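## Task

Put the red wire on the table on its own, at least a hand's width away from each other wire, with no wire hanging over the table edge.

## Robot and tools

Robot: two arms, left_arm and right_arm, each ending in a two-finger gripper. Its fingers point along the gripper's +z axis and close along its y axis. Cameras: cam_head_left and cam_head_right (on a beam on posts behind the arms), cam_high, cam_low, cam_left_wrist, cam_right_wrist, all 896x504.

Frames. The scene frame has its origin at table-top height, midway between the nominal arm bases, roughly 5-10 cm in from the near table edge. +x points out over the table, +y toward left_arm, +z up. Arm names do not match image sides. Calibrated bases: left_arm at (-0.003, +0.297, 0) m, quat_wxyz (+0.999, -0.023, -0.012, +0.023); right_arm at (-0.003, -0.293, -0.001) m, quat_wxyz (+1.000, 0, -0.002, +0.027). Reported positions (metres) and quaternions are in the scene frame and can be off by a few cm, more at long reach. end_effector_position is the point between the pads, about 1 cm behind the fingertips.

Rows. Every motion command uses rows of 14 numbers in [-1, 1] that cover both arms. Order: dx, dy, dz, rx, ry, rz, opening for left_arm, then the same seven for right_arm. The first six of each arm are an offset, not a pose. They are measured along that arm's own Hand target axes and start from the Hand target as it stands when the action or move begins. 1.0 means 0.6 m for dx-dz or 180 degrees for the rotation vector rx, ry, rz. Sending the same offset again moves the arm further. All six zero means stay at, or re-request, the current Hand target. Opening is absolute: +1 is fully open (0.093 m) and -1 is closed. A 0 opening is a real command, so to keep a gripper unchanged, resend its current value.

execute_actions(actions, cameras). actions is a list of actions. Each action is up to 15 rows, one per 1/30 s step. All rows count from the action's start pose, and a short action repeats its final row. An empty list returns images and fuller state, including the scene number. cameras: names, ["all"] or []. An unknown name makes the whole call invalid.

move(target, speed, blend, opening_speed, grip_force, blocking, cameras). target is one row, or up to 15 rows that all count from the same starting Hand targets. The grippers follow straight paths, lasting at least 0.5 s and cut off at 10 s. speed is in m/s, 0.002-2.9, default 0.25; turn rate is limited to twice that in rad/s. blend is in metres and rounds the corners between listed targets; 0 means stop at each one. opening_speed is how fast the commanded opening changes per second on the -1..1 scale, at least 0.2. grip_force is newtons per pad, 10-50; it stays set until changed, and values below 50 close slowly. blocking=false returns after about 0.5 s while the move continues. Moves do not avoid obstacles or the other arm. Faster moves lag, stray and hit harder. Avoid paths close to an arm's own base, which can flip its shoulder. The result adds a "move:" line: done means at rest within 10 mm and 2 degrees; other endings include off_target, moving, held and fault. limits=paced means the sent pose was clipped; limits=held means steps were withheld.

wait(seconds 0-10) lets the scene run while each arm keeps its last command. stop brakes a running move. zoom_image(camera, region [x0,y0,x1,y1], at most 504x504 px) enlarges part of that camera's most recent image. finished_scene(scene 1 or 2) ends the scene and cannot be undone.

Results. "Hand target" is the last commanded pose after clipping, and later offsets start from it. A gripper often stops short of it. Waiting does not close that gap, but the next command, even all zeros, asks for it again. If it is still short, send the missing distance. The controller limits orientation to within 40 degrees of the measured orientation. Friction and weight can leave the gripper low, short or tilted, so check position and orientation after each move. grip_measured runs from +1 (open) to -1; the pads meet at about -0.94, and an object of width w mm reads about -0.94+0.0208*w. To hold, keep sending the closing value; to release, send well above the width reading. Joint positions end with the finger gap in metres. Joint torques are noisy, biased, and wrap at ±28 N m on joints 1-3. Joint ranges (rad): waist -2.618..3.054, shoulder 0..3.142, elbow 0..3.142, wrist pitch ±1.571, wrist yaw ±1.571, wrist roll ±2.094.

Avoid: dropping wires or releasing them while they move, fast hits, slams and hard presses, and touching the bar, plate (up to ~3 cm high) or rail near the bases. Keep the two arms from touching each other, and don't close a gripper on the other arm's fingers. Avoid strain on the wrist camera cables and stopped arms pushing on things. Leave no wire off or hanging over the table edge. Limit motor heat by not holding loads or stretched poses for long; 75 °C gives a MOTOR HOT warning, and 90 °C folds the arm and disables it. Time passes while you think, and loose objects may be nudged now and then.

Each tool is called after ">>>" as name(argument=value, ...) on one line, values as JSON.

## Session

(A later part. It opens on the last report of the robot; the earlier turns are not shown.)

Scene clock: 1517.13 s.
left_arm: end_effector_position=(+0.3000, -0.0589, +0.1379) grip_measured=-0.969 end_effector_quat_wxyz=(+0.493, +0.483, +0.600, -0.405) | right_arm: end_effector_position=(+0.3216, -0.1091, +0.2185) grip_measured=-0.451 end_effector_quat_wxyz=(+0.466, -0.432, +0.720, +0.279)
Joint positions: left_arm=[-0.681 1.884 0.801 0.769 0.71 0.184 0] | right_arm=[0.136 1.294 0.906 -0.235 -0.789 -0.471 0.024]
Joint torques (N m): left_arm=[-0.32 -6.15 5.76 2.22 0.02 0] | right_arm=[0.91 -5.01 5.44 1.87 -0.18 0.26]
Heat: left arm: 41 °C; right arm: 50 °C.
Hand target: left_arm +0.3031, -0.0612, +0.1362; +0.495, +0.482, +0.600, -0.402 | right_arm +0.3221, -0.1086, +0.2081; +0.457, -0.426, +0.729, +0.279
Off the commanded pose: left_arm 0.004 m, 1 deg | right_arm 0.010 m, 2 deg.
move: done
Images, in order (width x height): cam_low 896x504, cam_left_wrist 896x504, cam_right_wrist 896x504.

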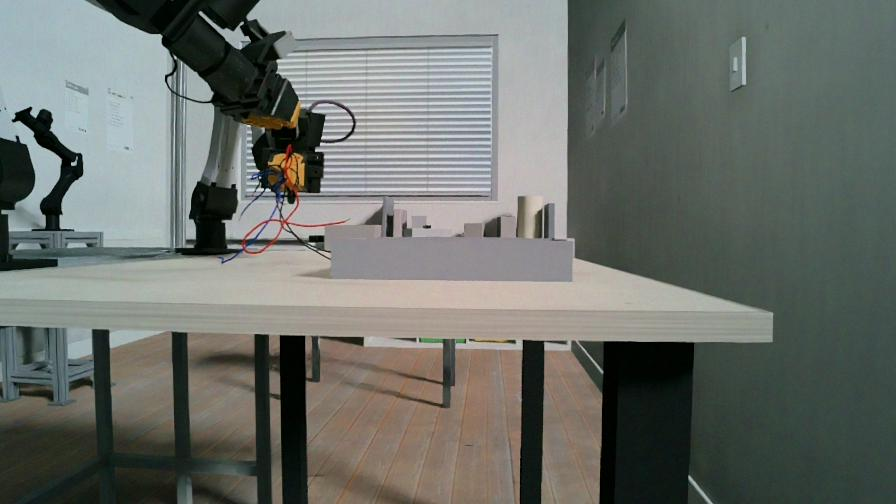

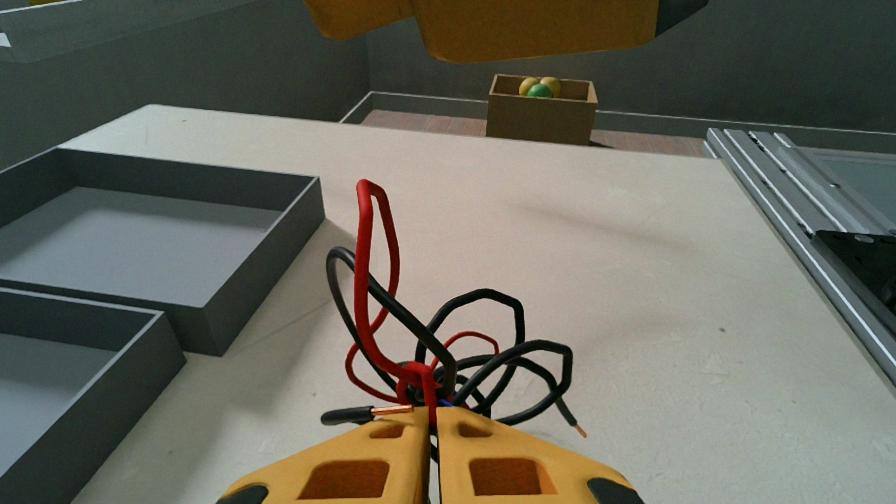

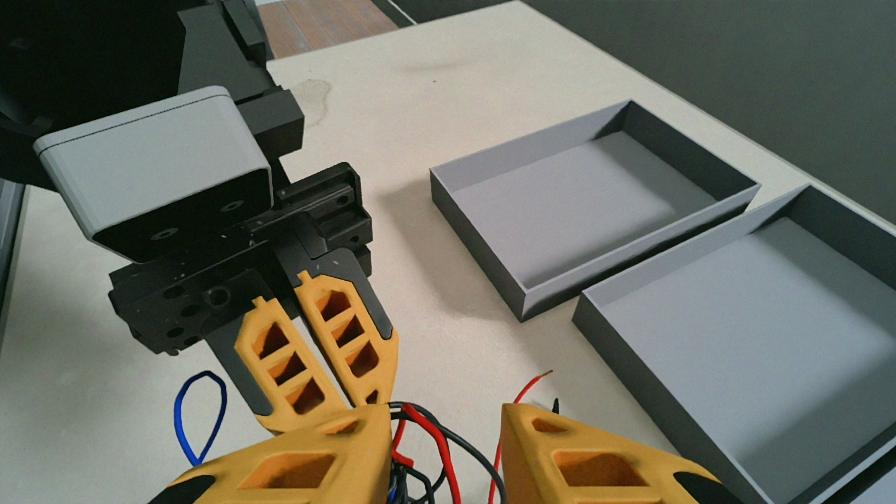

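>>> move(target=[[0,0,0,0,0,0,-1,0.045,0,-0.065,0,0,0,-0.05],[0,0,0,0,0,0,-1,0.11,0.005,-0.012,0,0,0,-0.05]], speed=0.15, blend=[0.02,0], cameras=["cam_left_wrist","cam_right_wrist","cam_low"])

Scene clock: 1527.53 s.
left_arm: end_effector_position=(+0.3000, -0.0589, +0.1379) grip_measured=-0.969 end_effector_quat_wxyz=(+0.493, +0.483, +0.600, -0.405) | right_arm: end_effector_position=(+0.3053, -0.1396, +0.1577) grip_measured=-0.051 end_effector_quat_wxyz=(+0.463, -0.425, +0.729, +0.273)
Joint positions: left_arm=[-0.681 1.884 0.801 0.769 0.71 0.184 0] | right_arm=[0.032 1.274 0.67 -0.093 -0.849 -0.553 0.043]
Joint torques (N m): left_arm=[-0.34 -6.06 5.83 2.24 0.03 0.01] | right_arm=[1.14 -4.88 4.92 1.8 -0.32 0.18]
Heat: left arm: 42 °C; right arm: 48 °C.
Hand target: left_arm +0.3031, -0.0612, +0.1362; +0.495, +0.482, +0.600, -0.402 | right_arm +0.3019, -0.1370, +0.1515; +0.457, -0.426, +0.729, +0.279
Off the commanded pose: left_arm 0.004 m, 1 deg | right_arm 0.007 m, 1 deg.
move: done
Images, in order (width x height): cam_low 896x504, cam_left_wrist 896x504, cam_right_wrist 896x504.

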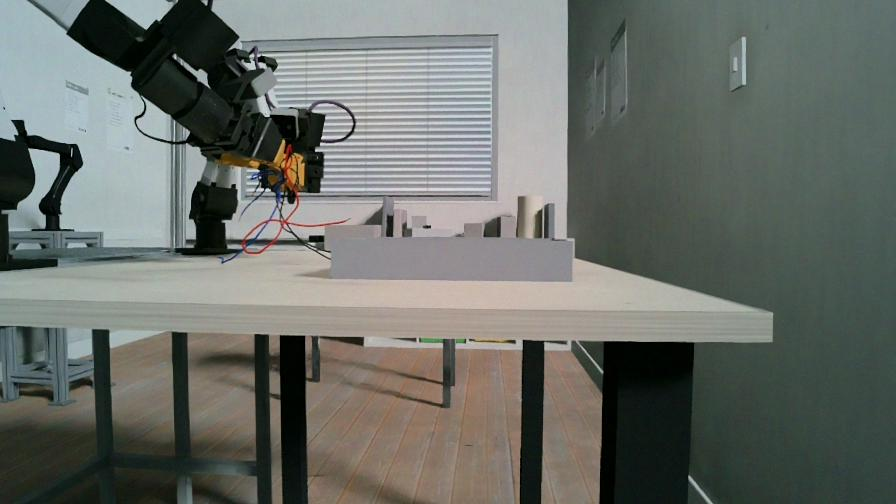

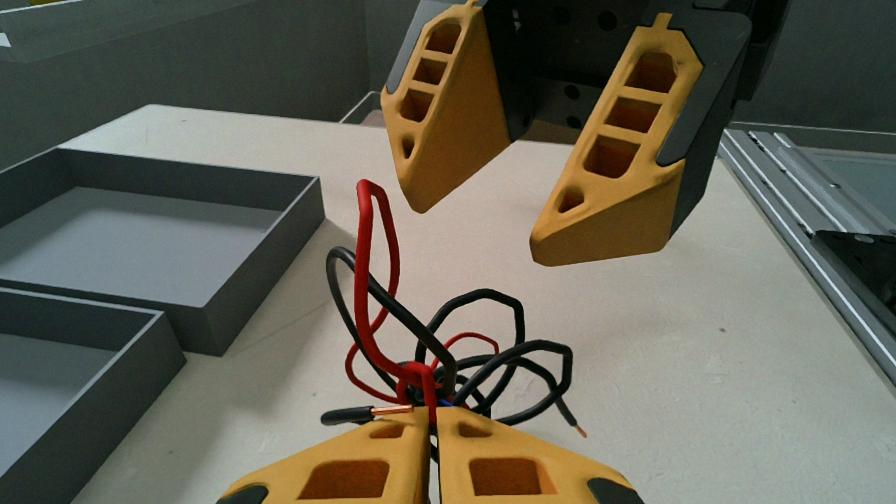

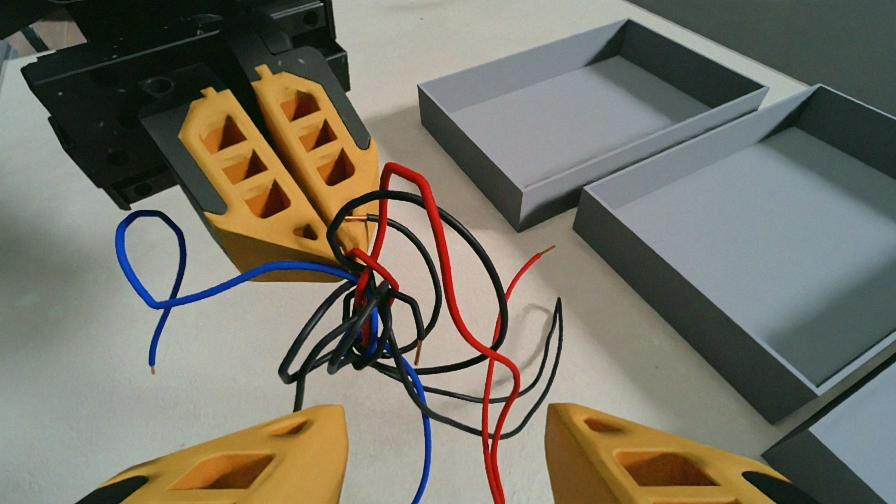

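>>> zoom_image(camera="cam_right_wrist", region=[270, 150, 530, 400])

>>> zoom_image(camera="cam_right_wrist", region=[320, 230, 440, 370])

>>> zoom_image(camera="cam_low", region=[235, 130, 325, 220])

>>> zoom_image(camera="cam_left_wrist", region=[320, 170, 500, 440])

Scaled by 1.938 from the camera's 896x504 image, which has a finer 1280x720 frame.

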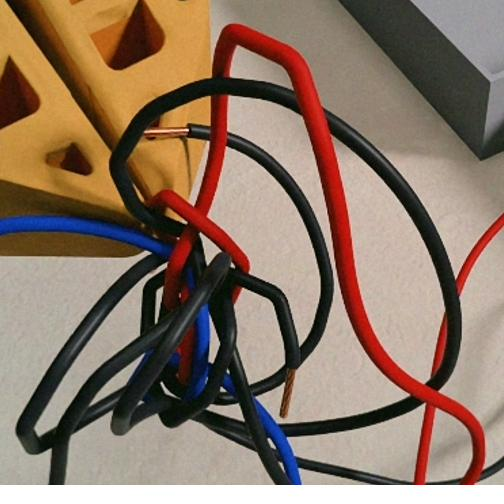

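Scaled by 3.600 from the camera's 896x504 image, which has a finer 1280x720 frame.

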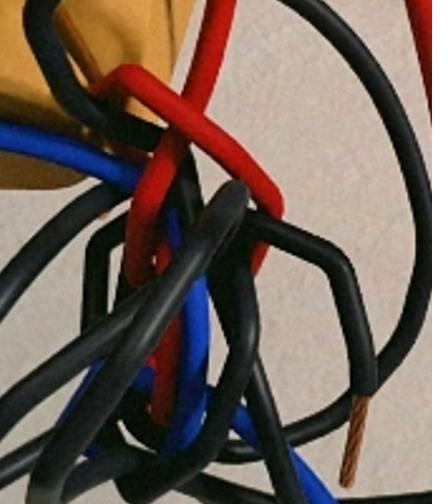

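Scaled by 5.600 from the camera's 896x504 image, which has a finer 1280x720 frame.

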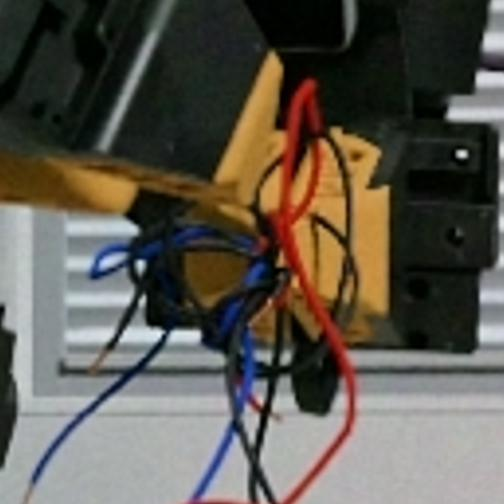

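Scaled by 1.867 from the camera's 896x504 image, which has a finer 1280x720 frame.

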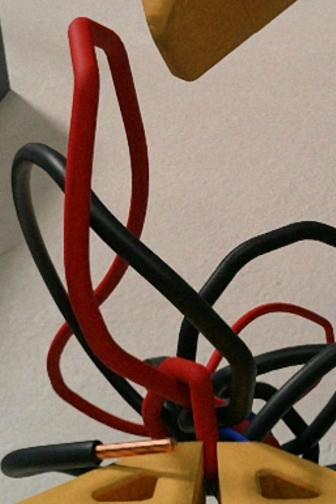

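>>> move(target=[[0,0,0,0,0,0,-1,0,0.044,0,0,0,0,-0.35],[0,0,0,0,0,0,-1,0.004,0.044,0.086,0,0,0,-0.35]], speed=0.1, cameras=["cam_left_wrist","cam_right_wrist","cam_low"])

>>> zoom_image(camera="cam_right_wrist", region=[320, 270, 560, 504])

Scene clock: 1551.83 s.
left_arm: end_effector_position=(+0.3014, -0.0583, +0.1363) grip_measured=-0.969 end_effector_quat_wxyz=(+0.492, +0.481, +0.604, -0.402) | right_arm: end_effector_position=(+0.3021, -0.0854, +0.1350) grip_measured=-0.349 end_effector_quat_wxyz=(+0.464, -0.430, +0.723, +0.279)
Joint positions: left_arm=[-0.681 1.884 0.801 0.763 0.7 0.184 0] | right_arm=[0.249 1.356 0.589 0.196 -0.691 -0.381 0.028]
Joint torques (N m): left_arm=[-0.32 -6.06 5.83 2.31 0.12 0.01] | right_arm=[1.22 -5.11 5.05 1.91 -0.12 0.29]
Heat: left arm: 43 °C; right arm: 46 °C.
Hand target: left_arm +0.3031, -0.0612, +0.1362; +0.495, +0.482, +0.600, -0.402 | right_arm +0.3004, -0.0842, +0.1278; +0.457, -0.426, +0.729, +0.279
Off the commanded pose: left_arm 0.003 m, 1 deg | right_arm 0.008 m, 1 deg.
move: done
Images, in order (width x height): cam_low 896x504, cam_left_wrist 896x504, cam_right_wrist 896x504.

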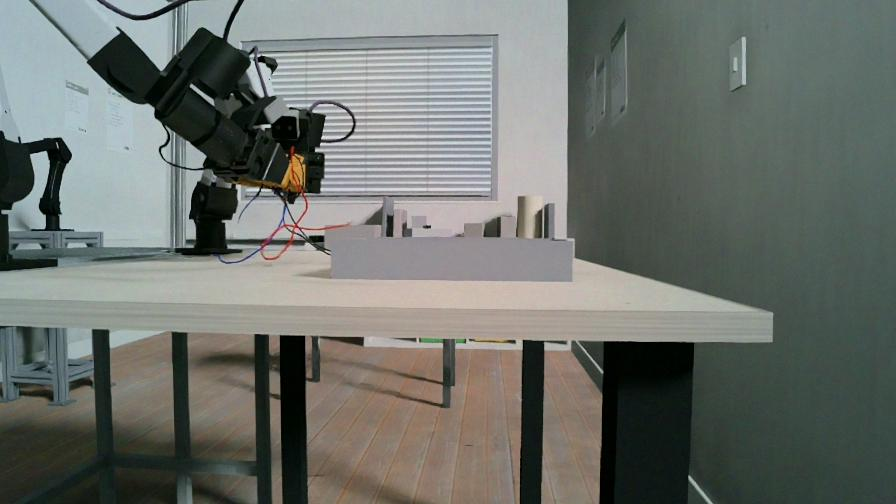

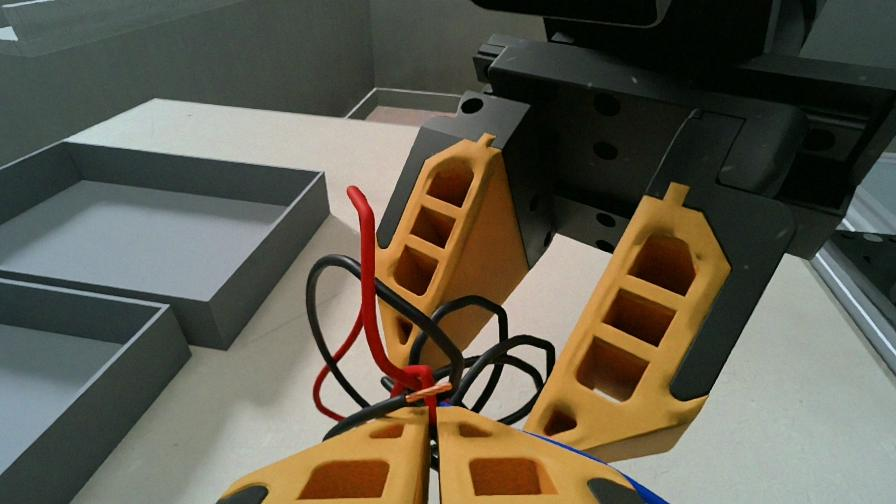

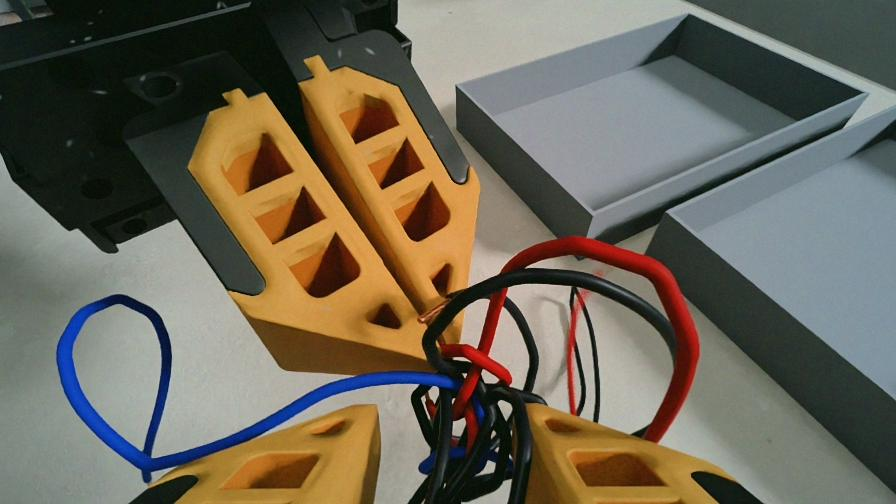

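Scaled by 2.100 from the camera's 896x504 image, which has a finer 1280x720 frame.

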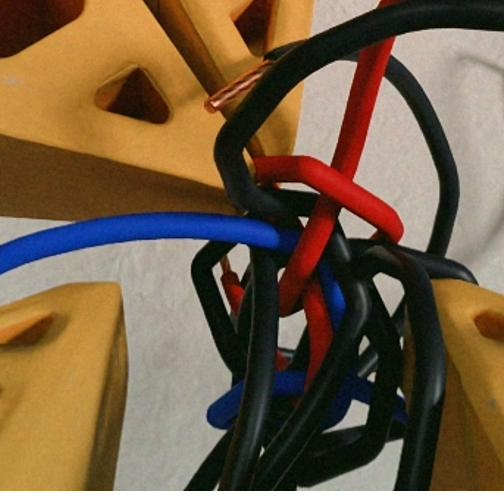

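>>> zoom_image(camera="cam_right_wrist", region=[400, 340, 530, 480])

>>> zoom_image(camera="cam_low", region=[260, 140, 330, 210])

Scaled by 3.600 from the camera's 896x504 image, which has a finer 1280x720 frame.

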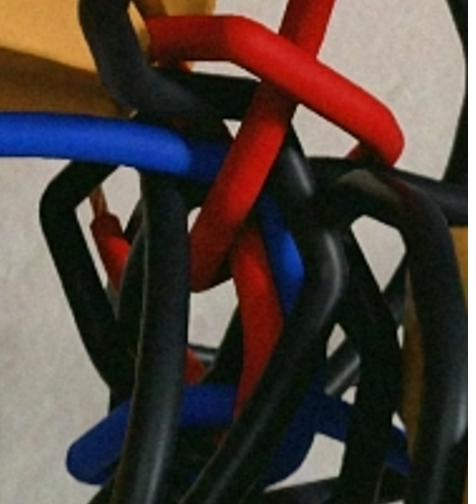

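Scaled by 7.200 from the camera's 896x504 image, which has a finer 1280x720 frame.

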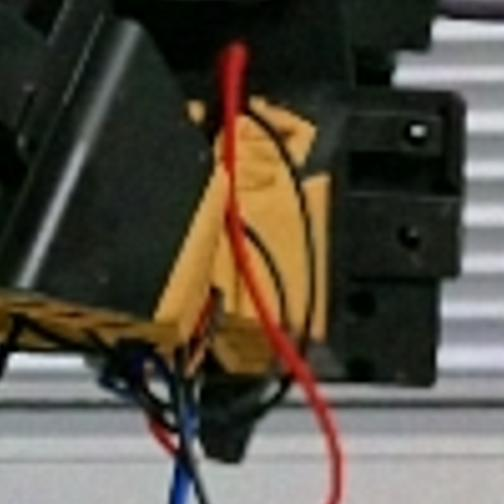

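>>> move(target=[0,0,0,0,0,0,-1,0,0,0.012,0,0,0,-1], speed=0.05, opening_speed=0.5, cameras=["cam_right_wrist","cam_low","cam_left_wrist"])

>>> zoom_image(camera="cam_right_wrist", region=[350, 320, 560, 504])

Scene clock: 1565.13 s.
left_arm: end_effector_position=(+0.3021, -0.0576, +0.1338) grip_measured=-0.969 end_effector_quat_wxyz=(+0.489, +0.479, +0.610, -0.399) | right_arm: end_effector_position=(+0.3072, -0.0826, +0.1312) grip_measured=-0.953 end_effector_quat_wxyz=(+0.467, -0.426, +0.726, +0.271)
Joint positions: left_arm=[-0.681 1.884 0.801 0.752 0.692 0.184 0] | right_arm=[0.262 1.382 0.589 0.233 -0.662 -0.369 0]
Joint torques (N m): left_arm=[-0.32 -6.11 5.81 2.44 0.21 0.02] | right_arm=[1.62 -4.82 5.5 1.97 -0.25 0.32]
Heat: left arm: 44 °C; right arm: 46 °C.
Hand target: left_arm +0.3031, -0.0612, +0.1362; +0.495, +0.482, +0.600, -0.402 | right_arm +0.3035, -0.0785, +0.1248; +0.457, -0.426, +0.729, +0.279
Off the commanded pose: left_arm 0.004 m, 1 deg | right_arm 0.009 m, 2 deg.
move: done
Images, in order (width x height): cam_low 896x504, cam_left_wrist 896x504, cam_right_wrist 896x504.

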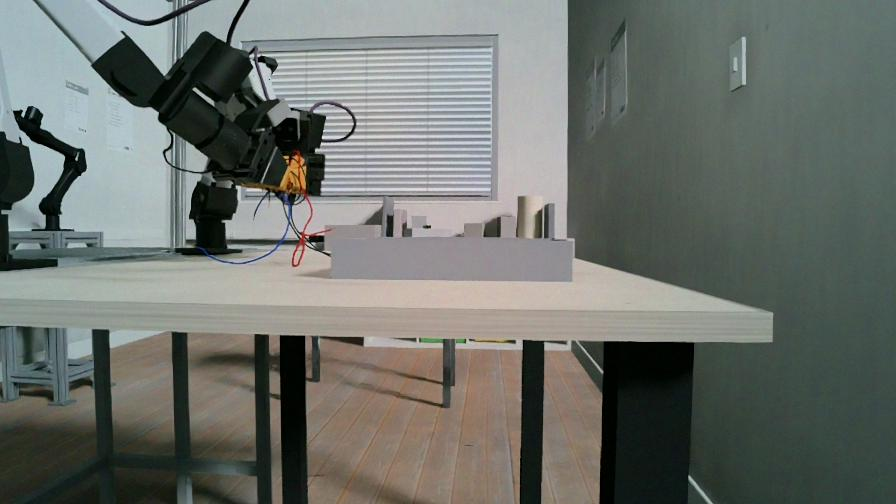

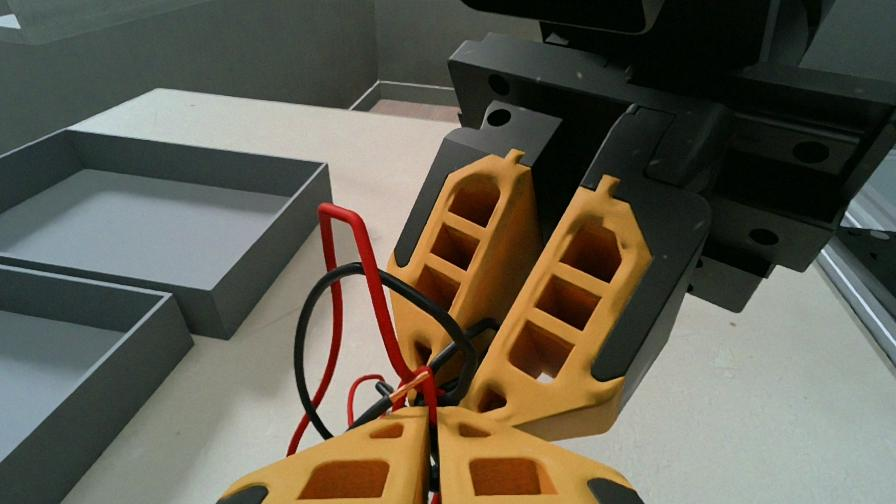

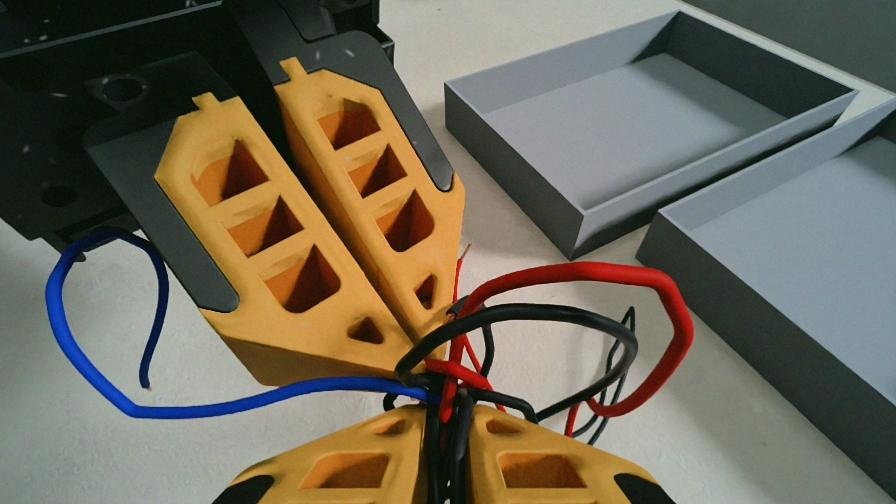

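Scaled by 2.400 from the camera's 896x504 image, which has a finer 1280x720 frame.

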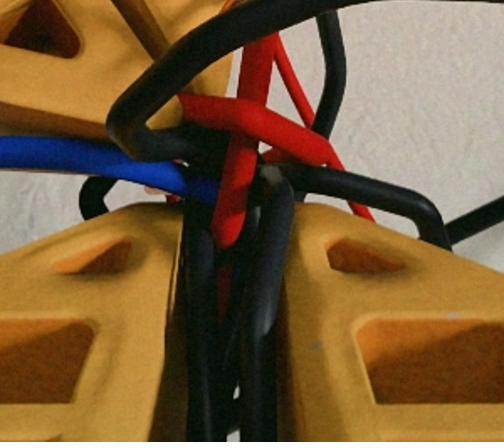

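>>> move(target=[-0.07,0.014,-0.08,0,0,0,-1,0,0,0,0,0,0,-1], speed=0.05, cameras=["cam_right_wrist","cam_low","cam_left_wrist"])

>>> zoom_image(camera="cam_right_wrist", region=[350, 280, 560, 464])

Scene clock: 1570.47 s.
left_arm: end_effector_position=(+0.2926, -0.0311, +0.1517) grip_measured=-0.969 end_effector_quat_wxyz=(+0.449, +0.483, +0.628, -0.413) | right_arm: end_effector_position=(+0.2976, -0.0640, +0.1470) grip_measured=-0.976 end_effector_quat_wxyz=(+0.485, -0.454, +0.684, +0.303)
Joint positions: left_arm=[-0.621 1.739 0.801 0.499 0.78 0.214 0] | right_arm=[0.292 1.385 0.589 0.305 -0.738 -0.369 0]
Joint torques (N m): left_arm=[2.52 -11.28 6.11 2.37 0.25 0.13] | right_arm=[-1.62 -5.91 5.05 1.2 0.47 0.28]
Heat: left arm: 44 °C; right arm: 45 °C.
Hand target: left_arm +0.3032, -0.0209, +0.1864; +0.495, +0.482, +0.600, -0.402 | right_arm +0.3035, -0.0785, +0.1248; +0.457, -0.426, +0.729, +0.279
Off the commanded pose: left_arm 0.038 m, 6 deg | right_arm 0.027 m, 7 deg.
move: off_target (left_arm, right_arm)
Images, in order (width x height): cam_low 896x504, cam_left_wrist 896x504, cam_right_wrist 896x504.

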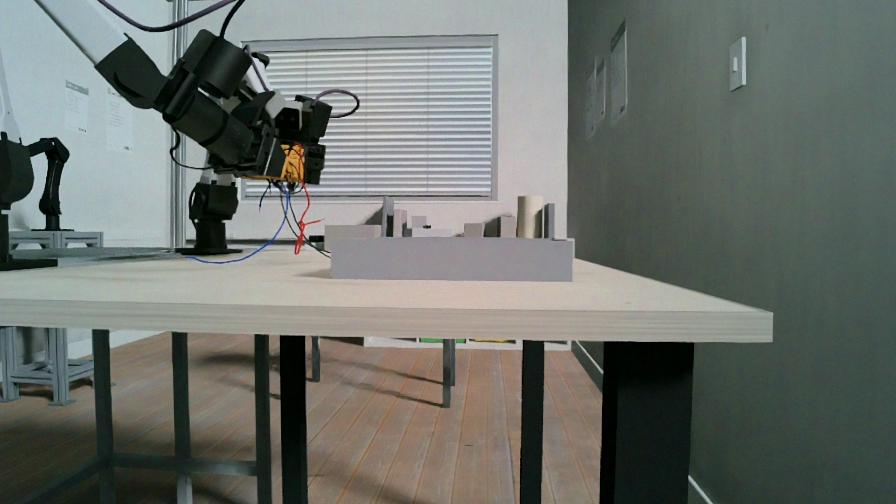

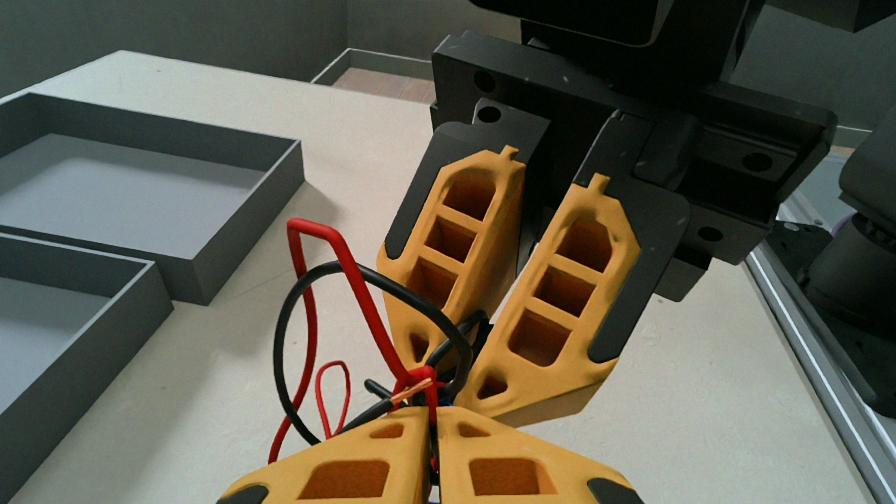

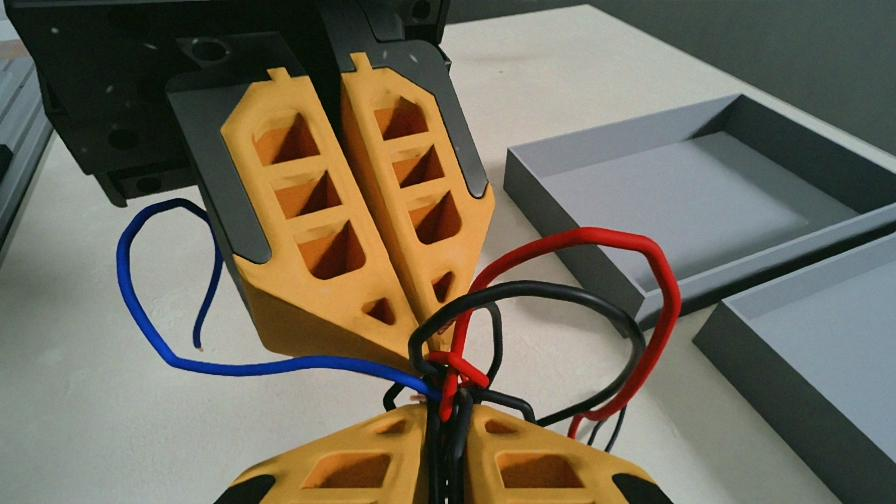

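Scaled by 2.400 from the camera's 896x504 image, which has a finer 1280x720 frame.

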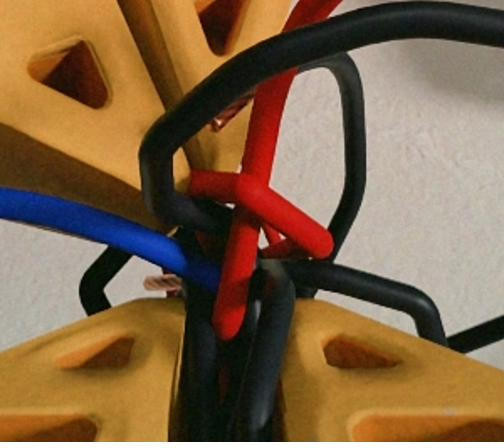

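>>> zoom_image(camera="cam_right_wrist", region=[380, 350, 500, 430])

>>> zoom_image(camera="cam_left_wrist", region=[350, 330, 510, 504])

>>> zoom_image(camera="cam_low", region=[250, 130, 330, 220])

Scaled by 4.200 from the camera's 896x504 image, which has a finer 1280x720 frame.

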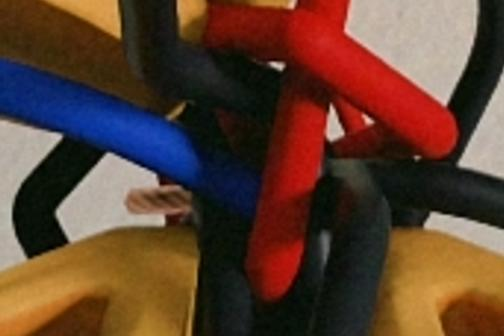

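Scaled by 2.897 from the camera's 896x504 image, which has a finer 1280x720 frame.

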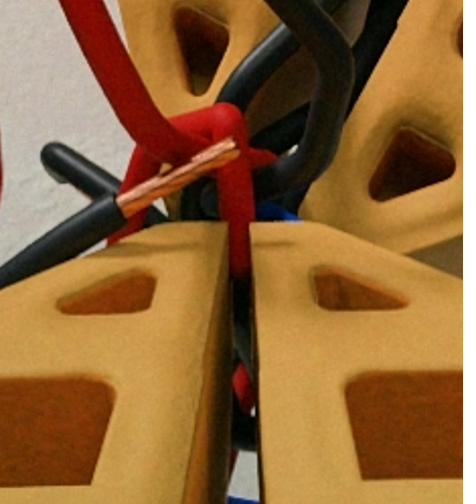

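Scaled by 5.600 from the camera's 896x504 image, which has a finer 1280x720 frame.

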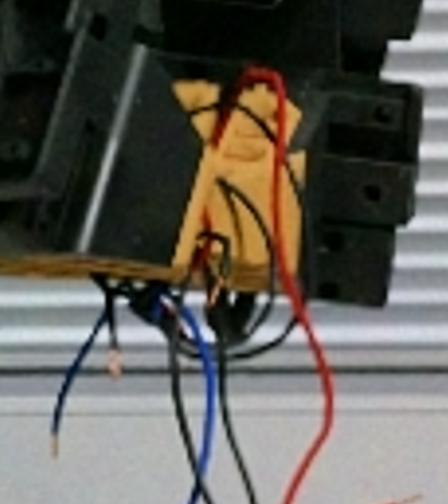

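>>> move(target=[-0.03,0.02,-0.08,0,0,0,-1,0,0,-0.03,0,0,0,-1], speed=0.05, cameras=["cam_right_wrist","cam_low","cam_left_wrist"])

>>> zoom_image(camera="cam_right_wrist", region=[350, 280, 560, 464])

>>> zoom_image(camera="cam_left_wrist", region=[350, 330, 510, 504])

Scene clock: 1580.87 s.
left_arm: end_effector_position=(+0.2836, +0.0055, +0.1802) grip_measured=-0.970 end_effector_quat_wxyz=(+0.436, +0.491, +0.616, -0.436) | right_arm: end_effector_position=(+0.2841, -0.0637, +0.1748) grip_measured=-0.982 end_effector_quat_wxyz=(+0.503, -0.468, +0.650, +0.324)
Joint positions: left_arm=[-0.517 1.602 0.801 0.3 0.932 0.282 0] | right_arm=[0.278 1.303 0.589 0.284 -0.819 -0.372 0]
Joint torques (N m): left_arm=[4.56 -10.47 7.08 2.23 0 0.19] | right_arm=[-4.27 -5.57 3.47 0.62 0.86 -0.03]
Motor temperatures (°C): left_arm=[25 48 38 45 27 25 27] | right_arm=[26 45 42 36 28 23 31]
Heat: left arm: 48 °C; right arm: 45 °C.
Hand target: left_arm +0.3058, +0.0245, +0.2130; +0.495, +0.482, +0.600, -0.402 | right_arm +0.2958, -0.0928, +0.1325; +0.457, -0.426, +0.729, +0.279
Off the commanded pose: left_arm 0.044 m, 8 deg | right_arm 0.053 m, 13 deg.
move: off_target (left_arm, right_arm)
Images, in order (width x height): cam_low 896x504, cam_left_wrist 896x504, cam_right_wrist 896x504.

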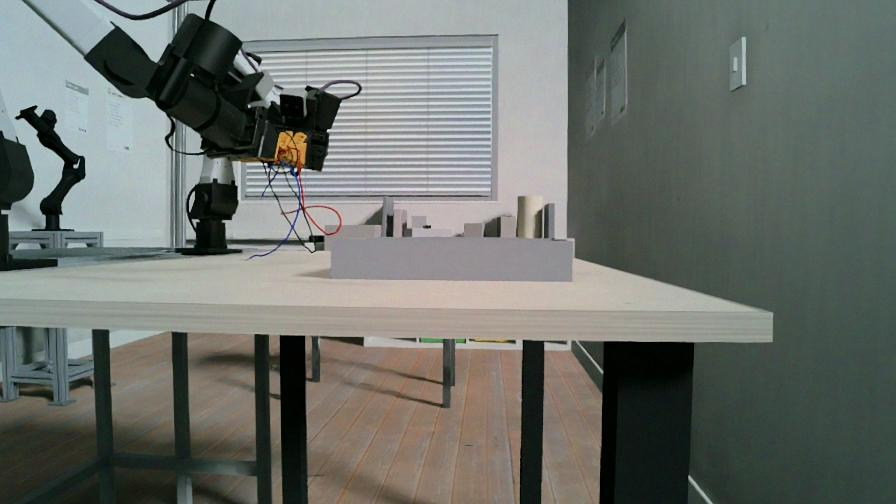

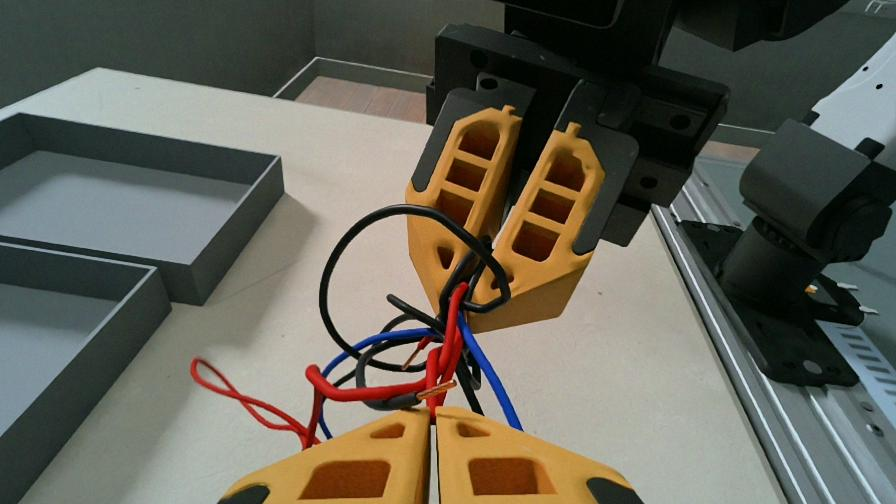

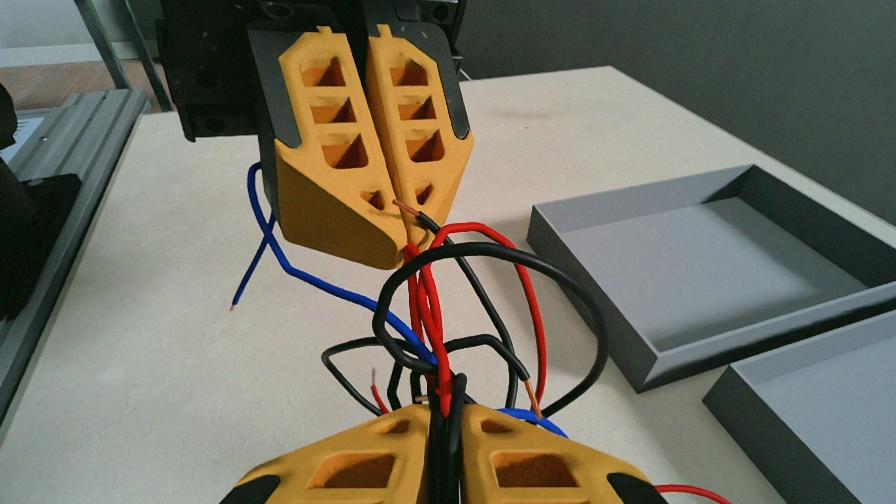

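Scaled by 2.400 from the camera's 896x504 image, which has a finer 1280x720 frame.

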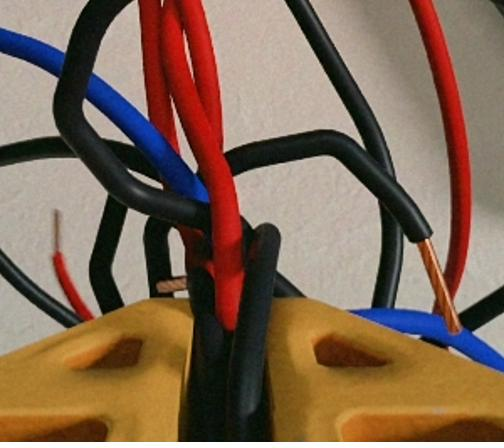

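Scaled by 2.897 from the camera's 896x504 image, which has a finer 1280x720 frame.

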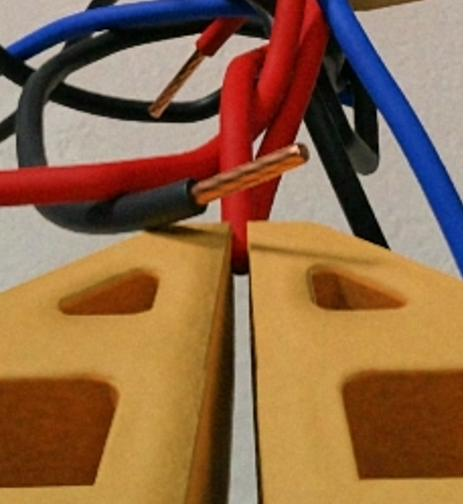

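>>> move(target=[-0.01,0.02,-0.07,0,0,0,-1,0,0,-0.02,0,0,0,-1], speed=0.05, cameras=["cam_right_wrist","cam_low","cam_left_wrist"])

>>> zoom_image(camera="cam_right_wrist", region=[350, 280, 560, 464])

>>> zoom_image(camera="cam_left_wrist", region=[350, 270, 520, 444])

Scene clock: 1586.20 s.
left_arm: end_effector_position=(+0.3061, +0.0652, +0.2028) grip_measured=-0.972 end_effector_quat_wxyz=(+0.468, +0.469, +0.624, -0.413) | right_arm: end_effector_position=(+0.2877, -0.0984, +0.1411) grip_measured=-0.982 end_effector_quat_wxyz=(+0.458, -0.426, +0.725, +0.290)
Joint positions: left_arm=[-0.329 1.505 0.816 0.148 1.024 0.38 0] | right_arm=[0.203 1.272 0.565 0.107 -0.746 -0.399 0]
Joint torques (N m): left_arm=[0.27 -7.5 8.42 1.89 0.35 0.16] | right_arm=[-0.28 -4.9 6.45 1.78 -0.16 0.01]
Heat: left arm: 48 °C; right arm: 45 °C.
Hand target: left_arm +0.3090, +0.0663, +0.2266; +0.495, +0.482, +0.601, -0.402 | right_arm +0.2906, -0.1023, +0.1376; +0.457, -0.426, +0.729, +0.279
Off the commanded pose: left_arm 0.024 m, 5 deg | right_arm 0.006 m, 1 deg.
move: off_target (left_arm)
Images, in order (width x height): cam_low 896x504, cam_left_wrist 896x504, cam_right_wrist 896x504.

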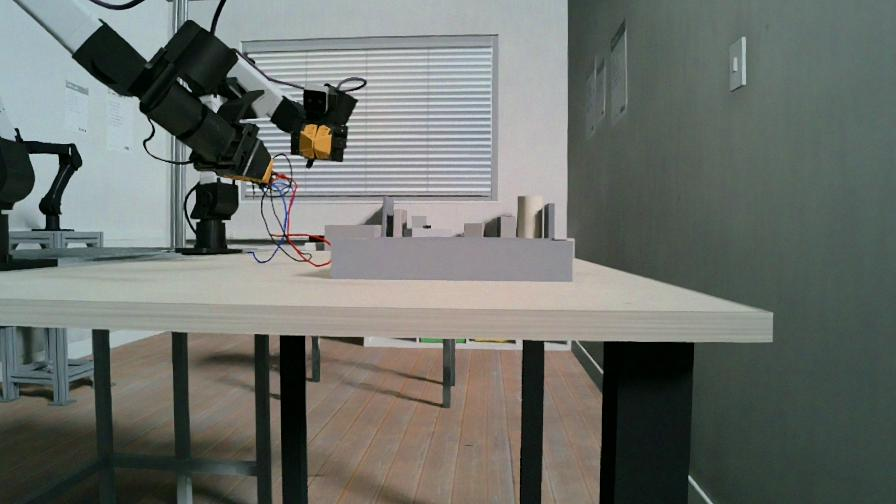

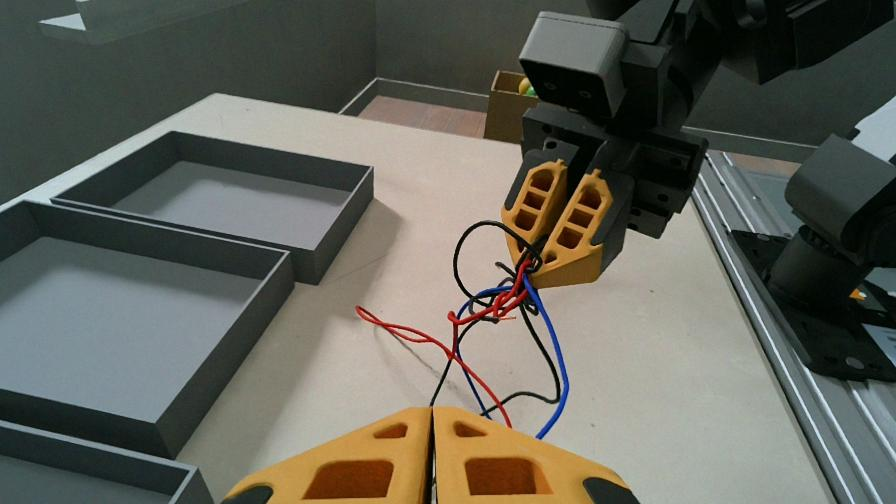

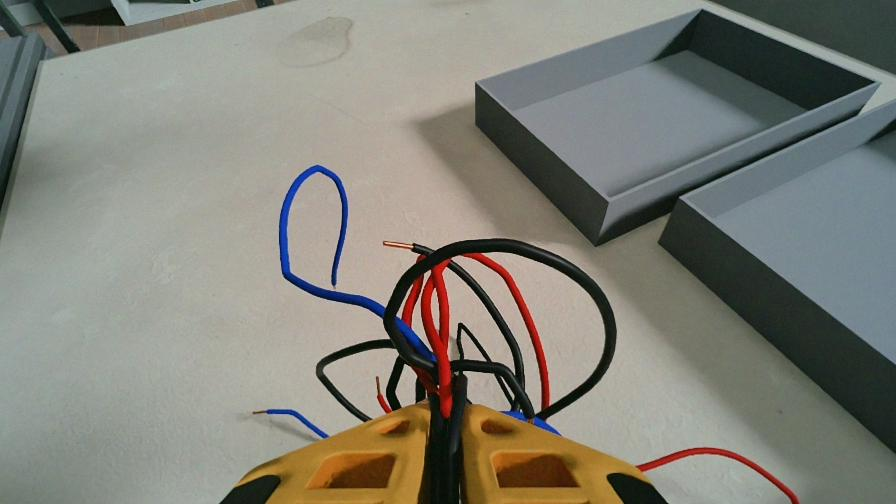

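Scaled by 2.400 from the camera's 896x504 image, which has a finer 1280x720 frame.

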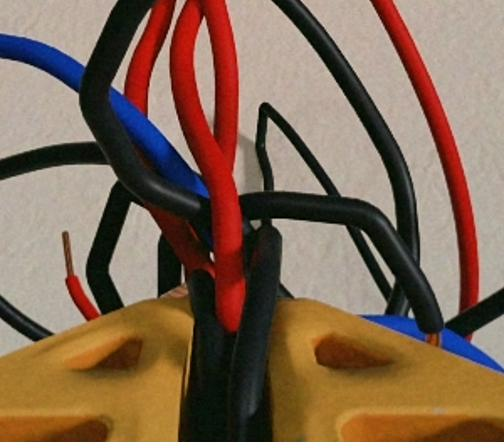

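Scaled by 2.897 from the camera's 896x504 image, which has a finer 1280x720 frame.

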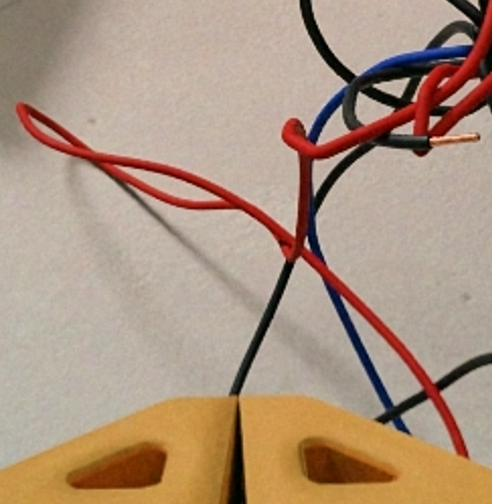

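>>> zoom_image(camera="cam_right_wrist", region=[370, 220, 570, 420])

>>> zoom_image(camera="cam_left_wrist", region=[420, 210, 600, 370])

Scaled by 2.520 from the camera's 896x504 image, which has a finer 1280x720 frame.

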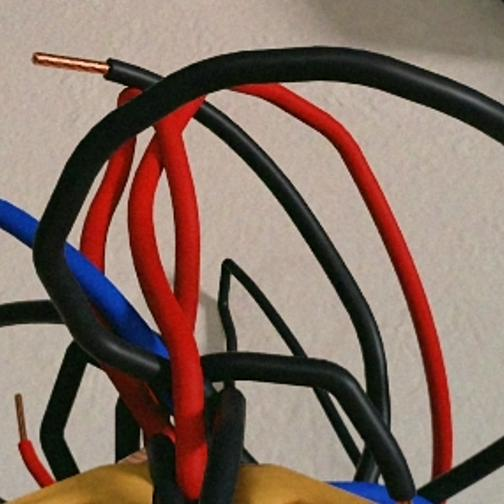

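Scaled by 2.800 from the camera's 896x504 image, which has a finer 1280x720 frame.

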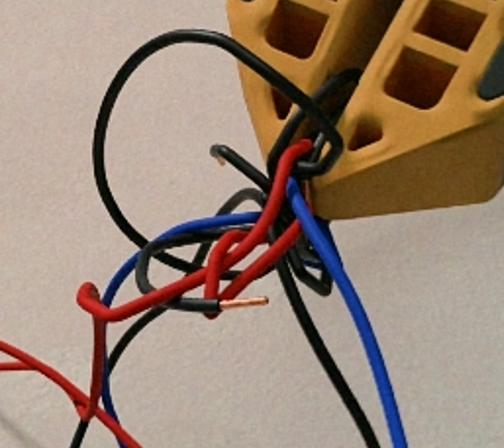

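>>> move(target=[0.042,-0.031,0.1225,0,0,0,-0.3,0,0,0,0,0,0,-1], speed=0.15, cameras=["cam_right_wrist","cam_left_wrist"])

>>> zoom_image(camera="cam_left_wrist", region=[350, 180, 600, 440])

Scene clock: 1605.00 s.
left_arm: end_effector_position=(+0.3034, -0.0010, +0.1900) grip_measured=-0.302 end_effector_quat_wxyz=(+0.492, +0.484, +0.601, -0.403) | right_arm: end_effector_position=(+0.2877, -0.0984, +0.1411) grip_measured=-0.982 end_effector_quat_wxyz=(+0.458, -0.426, +0.724, +0.290)
Joint positions: left_arm=[-0.531 1.632 0.798 0.462 0.849 0.262 0.031] | right_arm=[0.203 1.272 0.565 0.107 -0.746 -0.399 0]
Joint torques (N m): left_arm=[-0.65 -4.9 5.55 2.36 0.07 -0.11] | right_arm=[-0.47 -4.94 6.43 1.76 -0.14 -0.02]
Heat: left arm: 46 °C; right arm: 44 °C.
Hand target: left_arm +0.3050, -0.0038, +0.1882; +0.495, +0.482, +0.601, -0.402 | right_arm +0.2906, -0.1023, +0.1376; +0.457, -0.426, +0.729, +0.279
Off the commanded pose: left_arm 0.004 m, 0 deg | right_arm 0.006 m, 1 deg.
move: done
Images, in order (width x height): cam_left_wrist 896x504, cam_right_wrist 896x504.

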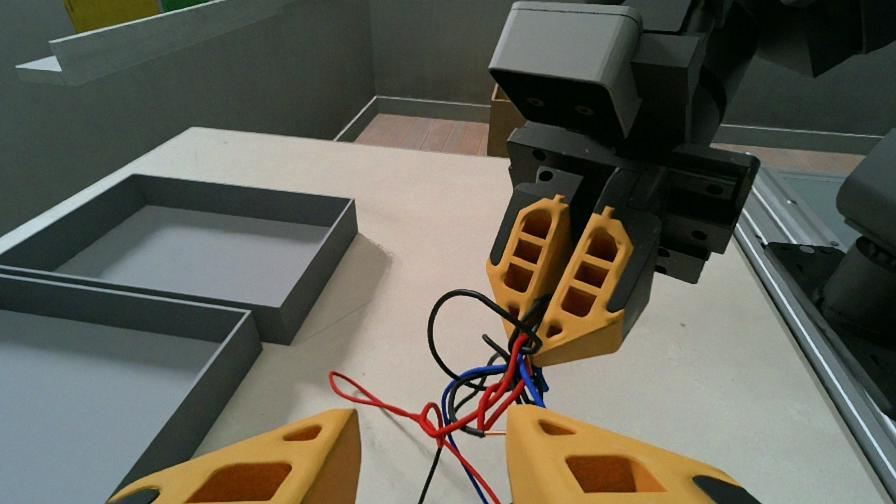

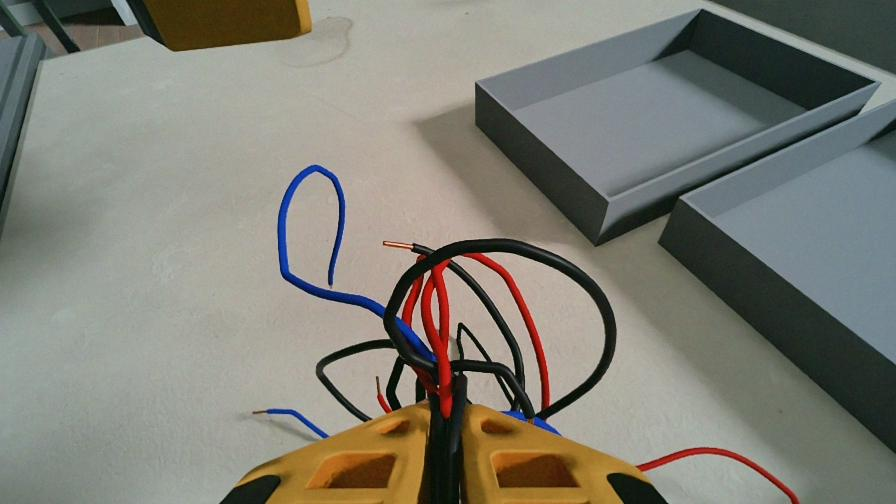

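Scaled by 1.938 from the camera's 896x504 image, which has a finer 1280x720 frame.

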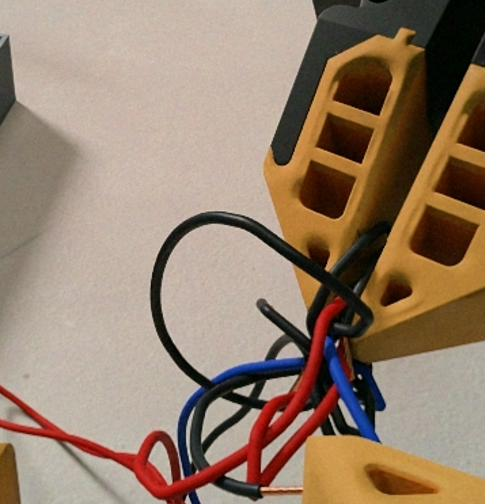

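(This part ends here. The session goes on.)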